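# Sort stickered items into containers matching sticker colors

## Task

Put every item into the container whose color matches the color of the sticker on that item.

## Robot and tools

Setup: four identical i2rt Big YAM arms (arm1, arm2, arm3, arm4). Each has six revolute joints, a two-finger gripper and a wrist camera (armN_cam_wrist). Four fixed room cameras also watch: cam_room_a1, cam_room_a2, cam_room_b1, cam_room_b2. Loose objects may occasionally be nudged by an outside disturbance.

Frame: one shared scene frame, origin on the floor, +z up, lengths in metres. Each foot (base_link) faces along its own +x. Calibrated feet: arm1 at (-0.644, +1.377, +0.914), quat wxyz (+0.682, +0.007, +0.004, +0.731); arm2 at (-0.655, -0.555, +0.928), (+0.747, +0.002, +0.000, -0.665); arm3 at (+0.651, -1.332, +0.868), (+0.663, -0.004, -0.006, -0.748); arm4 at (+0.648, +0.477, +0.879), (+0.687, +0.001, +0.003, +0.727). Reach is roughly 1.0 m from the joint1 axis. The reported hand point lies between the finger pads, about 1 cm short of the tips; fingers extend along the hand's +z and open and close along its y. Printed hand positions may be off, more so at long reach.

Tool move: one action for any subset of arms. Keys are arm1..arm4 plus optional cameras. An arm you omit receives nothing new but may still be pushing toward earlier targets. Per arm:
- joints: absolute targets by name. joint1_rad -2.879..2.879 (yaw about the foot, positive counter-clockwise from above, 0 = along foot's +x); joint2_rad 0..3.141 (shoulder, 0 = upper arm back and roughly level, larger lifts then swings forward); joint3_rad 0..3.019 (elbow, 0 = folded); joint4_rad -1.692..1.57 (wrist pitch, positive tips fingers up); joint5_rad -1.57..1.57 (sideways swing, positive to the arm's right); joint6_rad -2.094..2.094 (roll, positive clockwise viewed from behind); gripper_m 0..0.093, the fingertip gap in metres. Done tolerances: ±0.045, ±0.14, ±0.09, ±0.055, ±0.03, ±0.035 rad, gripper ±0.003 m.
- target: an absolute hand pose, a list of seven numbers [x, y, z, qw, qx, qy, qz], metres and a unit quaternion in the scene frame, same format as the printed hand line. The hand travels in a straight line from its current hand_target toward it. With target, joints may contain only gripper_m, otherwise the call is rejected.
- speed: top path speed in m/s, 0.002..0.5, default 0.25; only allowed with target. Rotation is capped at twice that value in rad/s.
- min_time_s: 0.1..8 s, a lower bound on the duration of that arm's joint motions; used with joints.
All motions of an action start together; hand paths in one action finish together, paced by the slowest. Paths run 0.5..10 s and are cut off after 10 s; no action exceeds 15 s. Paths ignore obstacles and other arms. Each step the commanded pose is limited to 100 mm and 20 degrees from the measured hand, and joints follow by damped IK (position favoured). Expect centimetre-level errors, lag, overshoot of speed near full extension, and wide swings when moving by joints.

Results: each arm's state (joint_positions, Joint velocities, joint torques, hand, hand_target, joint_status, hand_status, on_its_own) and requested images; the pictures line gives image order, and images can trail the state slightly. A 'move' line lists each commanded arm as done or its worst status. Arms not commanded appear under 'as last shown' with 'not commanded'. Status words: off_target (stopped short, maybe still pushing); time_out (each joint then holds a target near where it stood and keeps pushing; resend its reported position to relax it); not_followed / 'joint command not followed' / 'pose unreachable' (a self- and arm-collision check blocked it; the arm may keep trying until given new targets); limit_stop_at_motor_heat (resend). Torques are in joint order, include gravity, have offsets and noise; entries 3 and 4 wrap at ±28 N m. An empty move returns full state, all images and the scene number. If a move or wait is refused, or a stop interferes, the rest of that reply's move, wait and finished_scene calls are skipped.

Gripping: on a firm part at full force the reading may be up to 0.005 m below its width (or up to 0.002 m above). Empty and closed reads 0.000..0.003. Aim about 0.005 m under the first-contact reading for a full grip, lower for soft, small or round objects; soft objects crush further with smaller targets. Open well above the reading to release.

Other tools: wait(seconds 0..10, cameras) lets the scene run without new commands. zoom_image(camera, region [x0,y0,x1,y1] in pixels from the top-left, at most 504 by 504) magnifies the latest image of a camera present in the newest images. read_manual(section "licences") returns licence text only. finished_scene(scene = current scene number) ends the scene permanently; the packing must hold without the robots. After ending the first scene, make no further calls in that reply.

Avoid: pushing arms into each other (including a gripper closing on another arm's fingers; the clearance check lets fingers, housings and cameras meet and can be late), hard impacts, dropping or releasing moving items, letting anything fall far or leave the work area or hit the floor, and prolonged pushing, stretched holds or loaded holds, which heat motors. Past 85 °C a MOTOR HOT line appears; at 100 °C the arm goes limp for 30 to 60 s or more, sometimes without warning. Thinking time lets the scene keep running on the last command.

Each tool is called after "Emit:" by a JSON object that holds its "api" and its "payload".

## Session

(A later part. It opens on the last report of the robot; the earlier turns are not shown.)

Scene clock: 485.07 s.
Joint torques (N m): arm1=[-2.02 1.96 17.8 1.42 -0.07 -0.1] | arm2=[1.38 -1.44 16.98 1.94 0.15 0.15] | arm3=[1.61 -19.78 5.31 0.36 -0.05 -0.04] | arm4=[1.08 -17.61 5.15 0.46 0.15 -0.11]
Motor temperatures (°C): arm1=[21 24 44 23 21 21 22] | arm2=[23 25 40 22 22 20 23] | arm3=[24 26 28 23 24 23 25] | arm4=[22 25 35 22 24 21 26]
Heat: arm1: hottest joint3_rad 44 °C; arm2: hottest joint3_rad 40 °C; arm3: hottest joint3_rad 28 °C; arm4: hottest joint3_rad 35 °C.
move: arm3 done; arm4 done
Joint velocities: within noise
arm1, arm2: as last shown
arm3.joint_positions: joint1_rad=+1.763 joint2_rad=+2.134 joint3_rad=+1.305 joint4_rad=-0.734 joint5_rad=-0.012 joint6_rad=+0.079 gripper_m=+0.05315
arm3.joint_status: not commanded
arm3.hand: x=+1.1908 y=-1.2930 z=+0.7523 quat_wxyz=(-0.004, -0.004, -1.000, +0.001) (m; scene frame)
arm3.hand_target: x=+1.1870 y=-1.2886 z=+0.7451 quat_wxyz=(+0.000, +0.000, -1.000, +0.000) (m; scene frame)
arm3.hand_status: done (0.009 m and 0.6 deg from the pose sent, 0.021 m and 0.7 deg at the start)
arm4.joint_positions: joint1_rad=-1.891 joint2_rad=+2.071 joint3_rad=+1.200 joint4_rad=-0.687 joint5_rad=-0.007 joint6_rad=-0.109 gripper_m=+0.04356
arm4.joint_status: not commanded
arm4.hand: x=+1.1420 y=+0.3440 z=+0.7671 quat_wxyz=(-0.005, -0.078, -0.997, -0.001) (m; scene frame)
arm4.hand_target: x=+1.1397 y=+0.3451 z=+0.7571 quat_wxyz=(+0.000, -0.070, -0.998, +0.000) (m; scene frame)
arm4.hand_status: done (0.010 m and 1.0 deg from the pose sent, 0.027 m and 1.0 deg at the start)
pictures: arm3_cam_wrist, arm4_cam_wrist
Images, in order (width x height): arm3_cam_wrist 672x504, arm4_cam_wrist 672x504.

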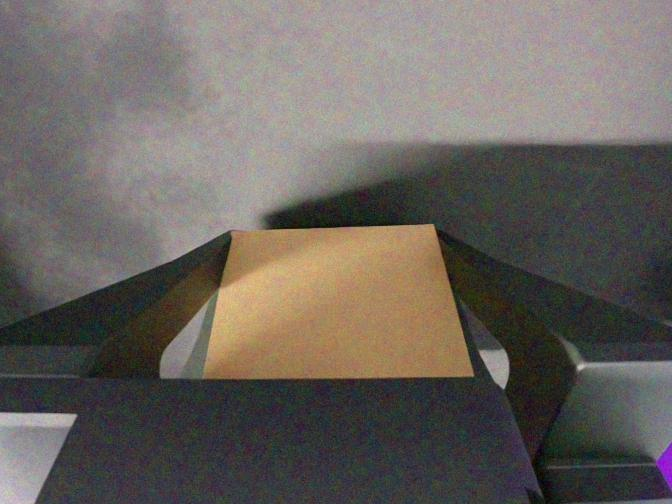

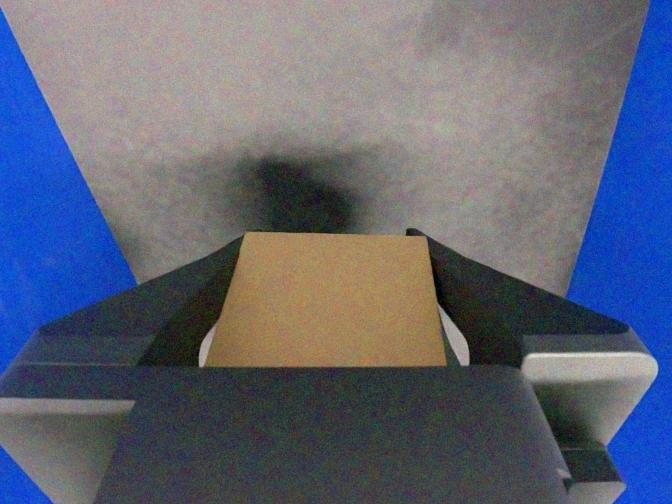

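Emit:
{"api": "move", "payload": {"arm3": {"target":[1.187,-1.2885,0.735,0,0,1,0],"speed":0.03}, "arm4": {"target":[1.140,0.345,0.745,0,0.07,0.998,0],"speed":0.04}, "cameras": ["arm3_cam_wrist","arm4_cam_wrist"]}}

Scene clock: 489.13 s.
Joint torques (N m): arm1=[-1.38 1.03 17.98 1.57 -0.04 -0.04] | arm2=[1.32 -1.44 16.98 1.91 0.16 0.15] | arm3=[1.67 -19.49 5.26 0.46 -0.04 -0.03] | arm4=[0.79 -17.73 5.15 0.44 0.16 -0.06]
Motor temperatures (°C): arm1=[21 24 44 23 21 21 22] | arm2=[23 25 40 22 22 20 23] | arm3=[24 26 28 23 24 23 25] | arm4=[22 25 35 22 24 21 26]
Heat: arm1: hottest joint3_rad 44 °C; arm2: hottest joint3_rad 40 °C; arm3: hottest joint3_rad 28 °C; arm4: hottest joint3_rad 35 °C.
move: arm3 off_target; arm4 off_target
Joint velocities: within noise
arm1, arm2: as last shown
arm3.joint_positions: joint1_rad=+1.763 joint2_rad=+2.150 joint3_rad=+1.305 joint4_rad=-0.716 joint5_rad=-0.012 joint6_rad=+0.079 gripper_m=+0.05315
arm3.joint_status: not commanded
arm3.hand: x=+1.1913 y=-1.2931 z=+0.7440 quat_wxyz=(-0.005, -0.004, -1.000, +0.001) (m; scene frame)
arm3.hand_target: x=+1.1870 y=-1.2886 z=+0.7352 quat_wxyz=(+0.000, +0.000, -1.000, +0.000) (m; scene frame)
arm3.hand_status: off_target (0.011 m and 0.7 deg from the pose sent, 0.018 m and 0.6 deg at the start)
arm4.joint_positions: joint1_rad=-1.891 joint2_rad=+2.095 joint3_rad=+1.200 joint4_rad=-0.663 joint5_rad=-0.007 joint6_rad=-0.109 gripper_m=+0.04356
arm4.joint_status: not commanded
arm4.hand: x=+1.1421 y=+0.3439 z=+0.7558 quat_wxyz=(-0.005, -0.078, -0.997, +0.000) (m; scene frame)
arm4.hand_target: x=+1.1397 y=+0.3451 z=+0.7451 quat_wxyz=(+0.000, -0.070, -0.998, +0.000) (m; scene frame)
arm4.hand_status: off_target (0.011 m and 1.1 deg from the pose sent, 0.022 m and 1.1 deg at the start)
pictures: arm3_cam_wrist, arm4_cam_wrist
Images, in order (width x height): arm3_cam_wrist 672x504, arm4_cam_wrist 672x504.

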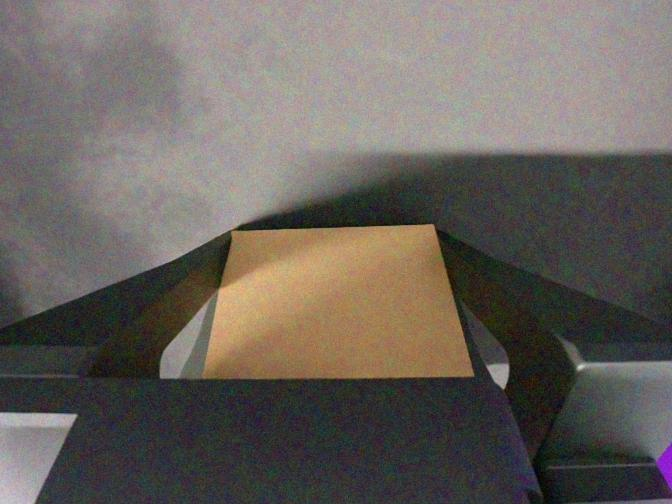

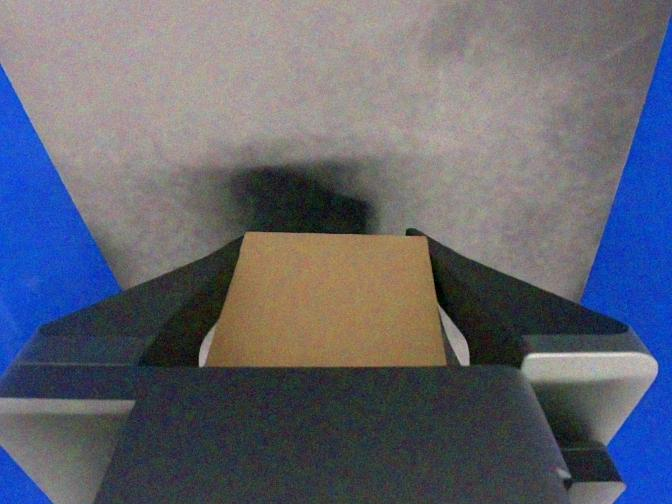

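Emit:
{"api": "move", "payload": {"arm3": {"target":[1.187,-1.2885,0.729,0,0,1,0],"speed":0.03}, "arm4": {"target":[1.140,0.345,0.734,0,0.07,0.998,0],"speed":0.04}, "cameras": ["arm3_cam_wrist","arm4_cam_wrist"]}}

Scene clock: 493.00 s.
Joint torques (N m): arm1=[-1.67 2.08 17.85 1.36 -0.06 -0.05] | arm2=[1.32 -1.38 16.99 1.94 0.15 0.15] | arm3=[1.61 -18.32 5.26 0.77 -0.04 -0.05] | arm4=[1.2 -17.79 5.12 0.49 0.15 -0.08]
Motor temperatures (°C): arm1=[21 24 44 23 21 21 22] | arm2=[23 25 40 22 22 20 23] | arm3=[24 26 28 23 24 23 25] | arm4=[22 25 34 22 24 21 26]
Heat: arm1: hottest joint3_rad 44 °C; arm2: hottest joint3_rad 40 °C; arm3: hottest joint3_rad 28 °C; arm4: hottest joint3_rad 34 °C.
move: arm3 off_target; arm4 off_target
Joint velocities: within noise
arm1.joint_positions: joint1_rad=-2.244 joint2_rad=+0.500 joint3_rad=+0.539 joint4_rad=+0.011 joint5_rad=+0.009 joint6_rad=+0.022 gripper_m=+0.07997
arm1.joint_status: not commanded
arm1.hand: x=-0.3493 y=+1.1748 z=+1.3073 quat_wxyz=(-0.687, -0.215, -0.661, +0.212) (m; scene frame)
arm1.hand_target: x=-0.3511 y=+1.1758 z=+1.3436 quat_wxyz=(-0.703, -0.206, -0.644, +0.220) (m; scene frame)
arm1.hand_status: not commanded
arm2.joint_positions: joint1_rad=+0.913 joint2_rad=+0.501 joint3_rad=+0.542 joint4_rad=+0.015 joint5_rad=-0.005 joint6_rad=+0.007 gripper_m=+0.08493
arm2.joint_status: not commanded
arm2.hand: x=-0.3542 y=-0.7374 z=+1.3297 quat_wxyz=(-0.702, -0.186, -0.661, +0.189) (m; scene frame)
arm2.hand_target: x=-0.3555 y=-0.7345 z=+1.3626 quat_wxyz=(-0.717, -0.183, -0.645, +0.188) (m; scene frame)
arm2.hand_status: not commanded
arm3.joint_positions: joint1_rad=+1.763 joint2_rad=+2.150 joint3_rad=+1.305 joint4_rad=-0.712 joint5_rad=-0.012 joint6_rad=+0.079 gripper_m=+0.05315
arm3.joint_status: not commanded
arm3.hand: x=+1.1922 y=-1.2930 z=+0.7440 quat_wxyz=(-0.007, -0.004, -1.000, +0.001) (m; scene frame)
arm3.hand_target: x=+1.1867 y=-1.2887 z=+0.7294 quat_wxyz=(+0.000, +0.000, -1.000, +0.000) (m; scene frame)
arm3.hand_status: off_target (0.017 m and 0.9 deg from the pose sent, 0.016 m and 0.7 deg at the start)
arm4.joint_positions: joint1_rad=-1.891 joint2_rad=+2.118 joint3_rad=+1.200 joint4_rad=-0.641 joint5_rad=-0.007 joint6_rad=-0.109 gripper_m=+0.04356
arm4.joint_status: not commanded
arm4.hand: x=+1.1416 y=+0.3440 z=+0.7446 quat_wxyz=(-0.005, -0.078, -0.997, -0.001) (m; scene frame)
arm4.hand_target: x=+1.1397 y=+0.3451 z=+0.7342 quat_wxyz=(+0.000, -0.070, -0.998, +0.000) (m; scene frame)
arm4.hand_status: off_target (0.011 m and 1.0 deg from the pose sent, 0.022 m and 1.1 deg at the start)
pictures: arm3_cam_wrist, arm4_cam_wrist
Images, in order (width x height): arm3_cam_wrist 672x504, arm4_cam_wrist 672x504.

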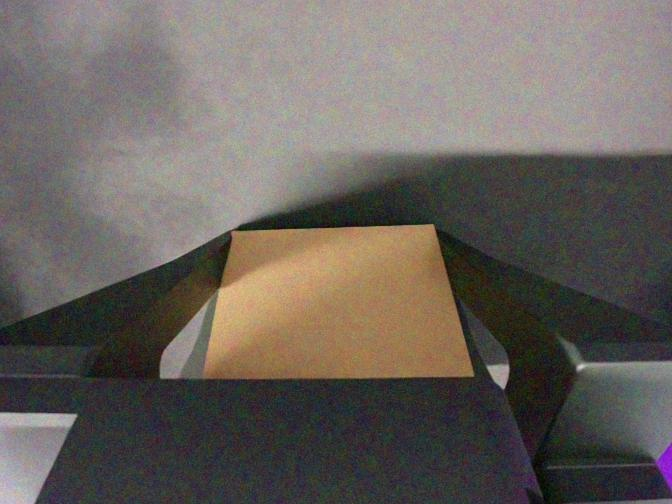

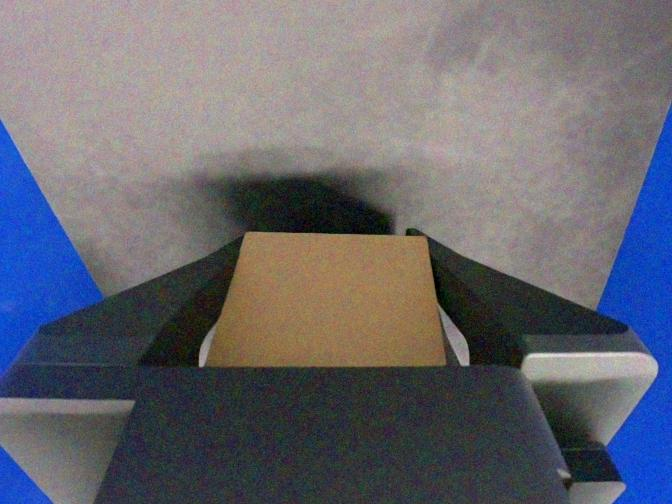

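Emit:
{"api": "move", "payload": {"arm3": {"joints":{"gripper_m":0.076}}, "arm4": {"target":[1.140,0.345,0.723,0,0.07,0.998,0],"speed":0.03}, "cameras": ["arm3_cam_wrist","arm4_cam_wrist"]}}

Emit:
{"api": "move", "payload": {"arm3": {"target":[1.187,-1.284,1.02,0,0,1,0]}, "arm4": {"target":[1.140,0.345,0.716,0,0.07,0.998,0],"speed":0.03}, "cameras": ["arm3_cam_wrist","arm4_cam_wrist"]}}

Scene clock: 499.67 s.
Joint torques (N m): arm1=[-1.44 1.73 17.76 1.37 -0.07 -0.03] | arm2=[1.38 -1.32 16.99 1.89 0.15 0.16] | arm3=[1.61 -18.61 5.23 0.38 -0.05 -0.05] | arm4=[0.97 -17.55 5.04 0.43 0.2 -0.06]
Motor temperatures (°C): arm1=[21 24 45 23 21 21 22] | arm2=[23 25 40 22 22 20 23] | arm3=[24 26 28 23 24 23 25] | arm4=[22 25 34 22 24 21 26]
Heat: arm1: hottest joint3_rad 45 °C; arm2: hottest joint3_rad 40 °C; arm3: hottest joint3_rad 28 °C; arm4: hottest joint3_rad 34 °C.
move: arm3 done; arm4 off_target
Joint velocities: within noise
arm1, arm2: as last shown
arm3.joint_positions: joint1_rad=+1.763 joint2_rad=+2.152 joint3_rad=+1.305 joint4_rad=-0.704 joint5_rad=-0.012 joint6_rad=+0.079 gripper_m=+0.07595
arm3.joint_status: all done
arm3.hand: x=+1.1936 y=-1.2929 z=+0.7429 quat_wxyz=(-0.010, -0.004, -1.000, +0.000) (m; scene frame)
arm3.hand_target: x=+1.1867 y=-1.2886 z=+0.7294 quat_wxyz=(+0.000, +0.000, -1.000, +0.000) (m; scene frame)
arm3.hand_status: not commanded
arm4.joint_positions: joint1_rad=-1.891 joint2_rad=+2.140 joint3_rad=+1.200 joint4_rad=-0.620 joint5_rad=-0.007 joint6_rad=-0.109 gripper_m=+0.04356
arm4.joint_status: not commanded
arm4.hand: x=+1.1407 y=+0.3442 z=+0.7335 quat_wxyz=(-0.004, -0.078, -0.997, -0.001) (m; scene frame)
arm4.hand_target: x=+1.1397 y=+0.3451 z=+0.7231 quat_wxyz=(+0.000, -0.070, -0.998, +0.000) (m; scene frame)
arm4.hand_status: off_target (0.011 m and 1.0 deg from the pose sent, 0.022 m and 1.0 deg at the start)
pictures: arm3_cam_wrist, arm4_cam_wrist
Images, in order (width x height): arm3_cam_wrist 672x504, arm4_cam_wrist 672x504.

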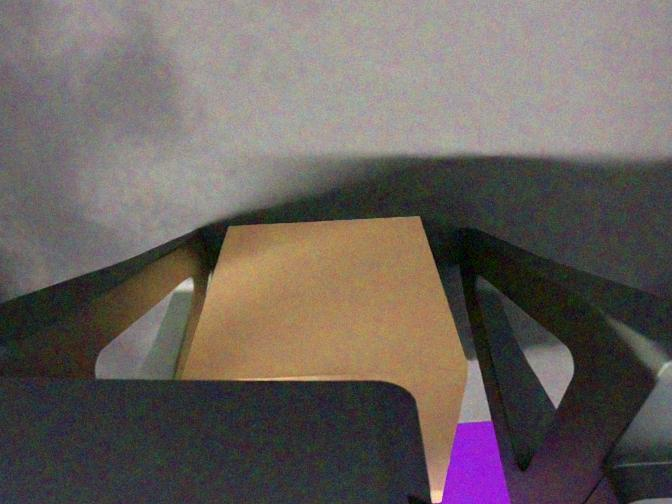

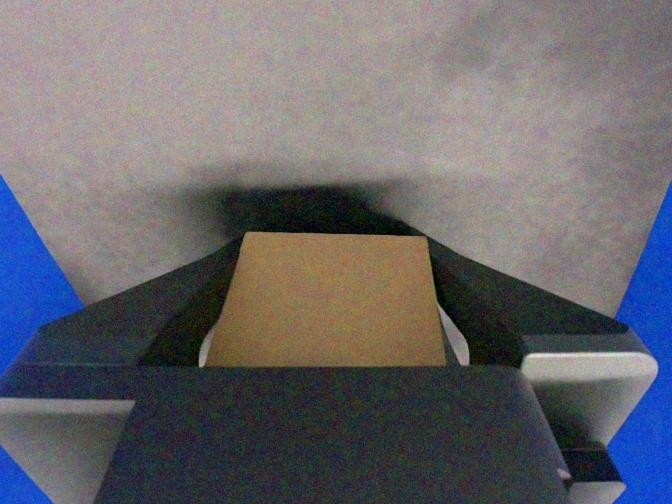

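Scene clock: 501.53 s.
Joint torques (N m): arm1=[-1.67 1.44 17.69 1.43 -0.09 -0.07] | arm2=[1.26 -1.49 16.95 1.94 0.16 0.15] | arm3=[1.73 -18.14 11.36 -0.43 -0.05 -0.04] | arm4=[0.85 -16.38 5.23 0.66 0.18 -0.09]
Motor temperatures (°C): arm1=[21 24 45 23 21 21 22] | arm2=[23 25 40 22 22 20 23] | arm3=[24 26 28 23 24 23 25] | arm4=[22 25 34 22 24 21 26]
Heat: arm1: hottest joint3_rad 45 °C; arm2: hottest joint3_rad 40 °C; arm3: hottest joint3_rad 28 °C; arm4: hottest joint3_rad 34 °C.
move: arm3 off_target; arm4 off_target
Joint velocities: within noise
arm1, arm2: as last shown
arm3.joint_positions: joint1_rad=+1.763 joint2_rad=+1.771 joint3_rad=+1.509 joint4_rad=-1.333 joint5_rad=-0.012 joint6_rad=+0.079 gripper_m=+0.07596
arm3.joint_status: not commanded
arm3.hand: x=+1.1760 y=-1.2905 z=+1.0088 quat_wxyz=(+0.012, -0.004, -1.000, +0.002) (m; scene frame)
arm3.hand_target: x=+1.1865 y=-1.2840 z=+1.0200 quat_wxyz=(+0.000, +0.000, -1.000, +0.000) (m; scene frame)
arm3.hand_status: off_target (0.017 m and 1.5 deg from the pose sent, 0.277 m and 1.2 deg at the start)
arm4.joint_positions: joint1_rad=-1.891 joint2_rad=+2.141 joint3_rad=+1.200 joint4_rad=-0.612 joint5_rad=-0.007 joint6_rad=-0.109 gripper_m=+0.04356
arm4.joint_status: not commanded
arm4.hand: x=+1.1425 y=+0.3437 z=+0.7333 quat_wxyz=(-0.007, -0.078, -0.997, +0.000) (m; scene frame)
arm4.hand_target: x=+1.1393 y=+0.3452 z=+0.7165 quat_wxyz=(+0.000, -0.070, -0.998, +0.000) (m; scene frame)
arm4.hand_status: off_target (0.018 m and 1.2 deg from the pose sent, 0.018 m and 1.0 deg at the start)
pictures: arm3_cam_wrist, arm4_cam_wrist
Images, in order (width x height): arm3_cam_wrist 672x504, arm4_cam_wrist 672x504.

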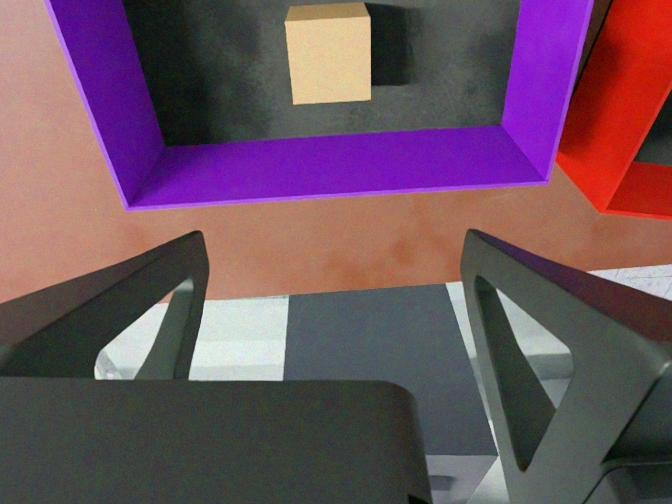

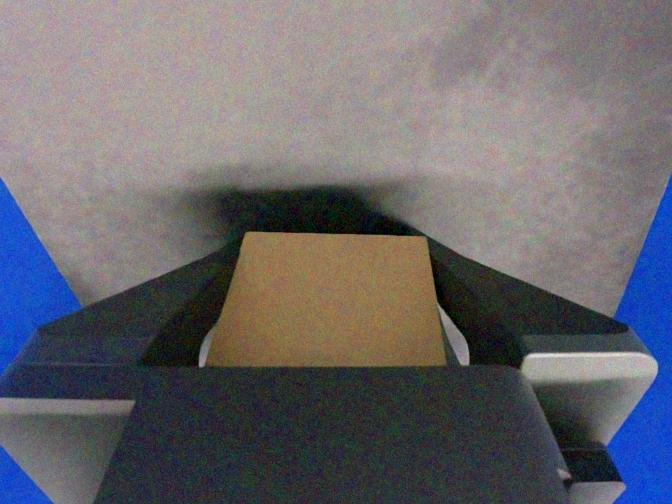

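Purple placed; arm4 in contact.

Emit:
{"api": "move", "payload": {"arm4": {"joints":{"gripper_m":0.07}}}}

Emit:
{"api": "move", "payload": {"arm4": {"target":[1.140,0.345,1.0,0,0.07,0.998,0]}, "cameras": ["arm4_cam_wrist","cam_room_a1","cam_room_b1"]}}

Scene clock: 504.43 s.
Joint torques (N m): arm1=[-2.14 1.9 17.83 1.54 -0.1 -0.09] | arm2=[1.38 -1.38 16.98 1.91 0.15 0.16] | arm3=[1.67 -18.14 11.41 -0.47 -0.06 -0.03] | arm4=[0.97 -16.5 5.08 0.53 0.22 -0.09]
Motor temperatures (°C): arm1=[21 24 45 23 21 21 22] | arm2=[23 25 40 22 22 20 23] | arm3=[24 27 28 23 24 23 25] | arm4=[22 25 33 22 24 21 26]
Heat: arm1: hottest joint3_rad 45 °C; arm2: hottest joint3_rad 40 °C; arm3: hottest joint3_rad 28 °C; arm4: hottest joint3_rad 33 °C.
move: arm4 done
Joint velocities: within noise
arm1, arm2, arm3: as last shown
arm4.joint_positions: joint1_rad=-1.891 joint2_rad=+2.141 joint3_rad=+1.200 joint4_rad=-0.608 joint5_rad=-0.007 joint6_rad=-0.109 gripper_m=+0.06991
arm4.joint_status: all done
arm4.hand: x=+1.1434 y=+0.3435 z=+0.7334 quat_wxyz=(-0.009, -0.078, -0.997, +0.000) (m; scene frame)
arm4.hand_target: x=+1.1394 y=+0.3452 z=+0.7166 quat_wxyz=(+0.000, -0.070, -0.998, +0.000) (m; scene frame)
arm4.hand_status: not commanded
pictures: none

Scene clock: 506.27 s.
Joint torques (N m): arm1=[-2.32 2.02 17.84 1.26 -0.06 -0.03] | arm2=[1.26 -1.26 16.96 1.91 0.16 0.15] | arm3=[1.85 -18.14 11.44 -0.44 -0.05 -0.03] | arm4=[0.67 -16.73 9.99 -0.38 0.15 -0.07]
Motor temperatures (°C): arm1=[21 24 45 23 21 21 22] | arm2=[23 25 40 22 22 20 23] | arm3=[24 27 29 23 24 23 25] | arm4=[22 25 33 22 24 21 26]
Heat: arm1: hottest joint3_rad 45 °C; arm2: hottest joint3_rad 40 °C; arm3: hottest joint3_rad 29 °C; arm4: hottest joint3_rad 33 °C.
move: arm4 off_target
Joint velocities: within noise
arm1, arm2, arm3: as last shown
arm4.joint_positions: joint1_rad=-1.891 joint2_rad=+1.720 joint3_rad=+1.360 joint4_rad=-1.226 joint5_rad=-0.007 joint6_rad=-0.110 gripper_m=+0.06992
arm4.joint_status: not commanded
arm4.hand: x=+1.1303 y=+0.3481 z=+0.9898 quat_wxyz=(+0.009, -0.077, -0.997, -0.003) (m; scene frame)
arm4.hand_target: x=+1.1396 y=+0.3451 z=+0.9999 quat_wxyz=(+0.000, -0.070, -0.998, +0.000) (m; scene frame)
arm4.hand_status: off_target (0.014 m and 1.4 deg from the pose sent, 0.267 m and 1.4 deg at the start)
pictures: arm4_cam_wrist, cam_room_a1, cam_room_b1
Images, in order (width x height): arm4_cam_wrist 672x504, cam_room_a1 672x504, cam_room_b1 672x504.

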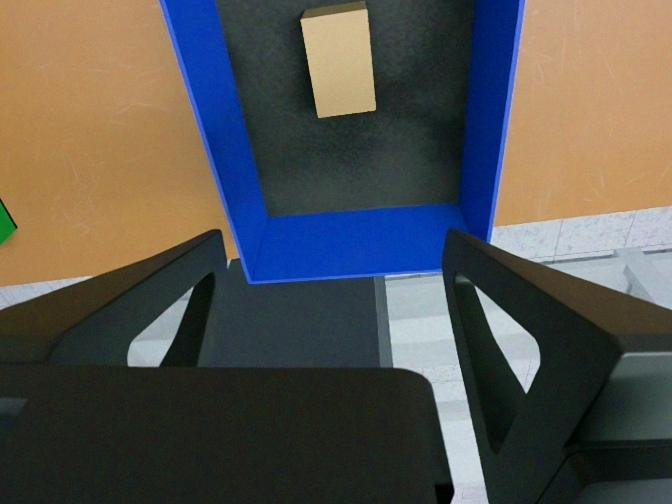

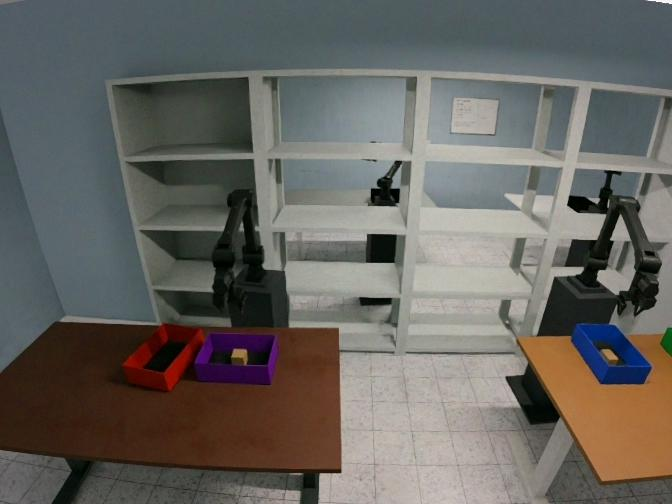

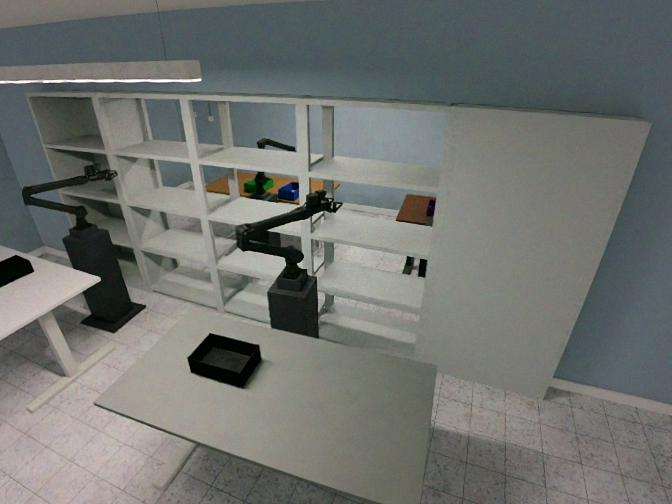

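Emit:
{"api": "finished_scene", "payload": {"scene": 2}}

The scene is finished: the task was done.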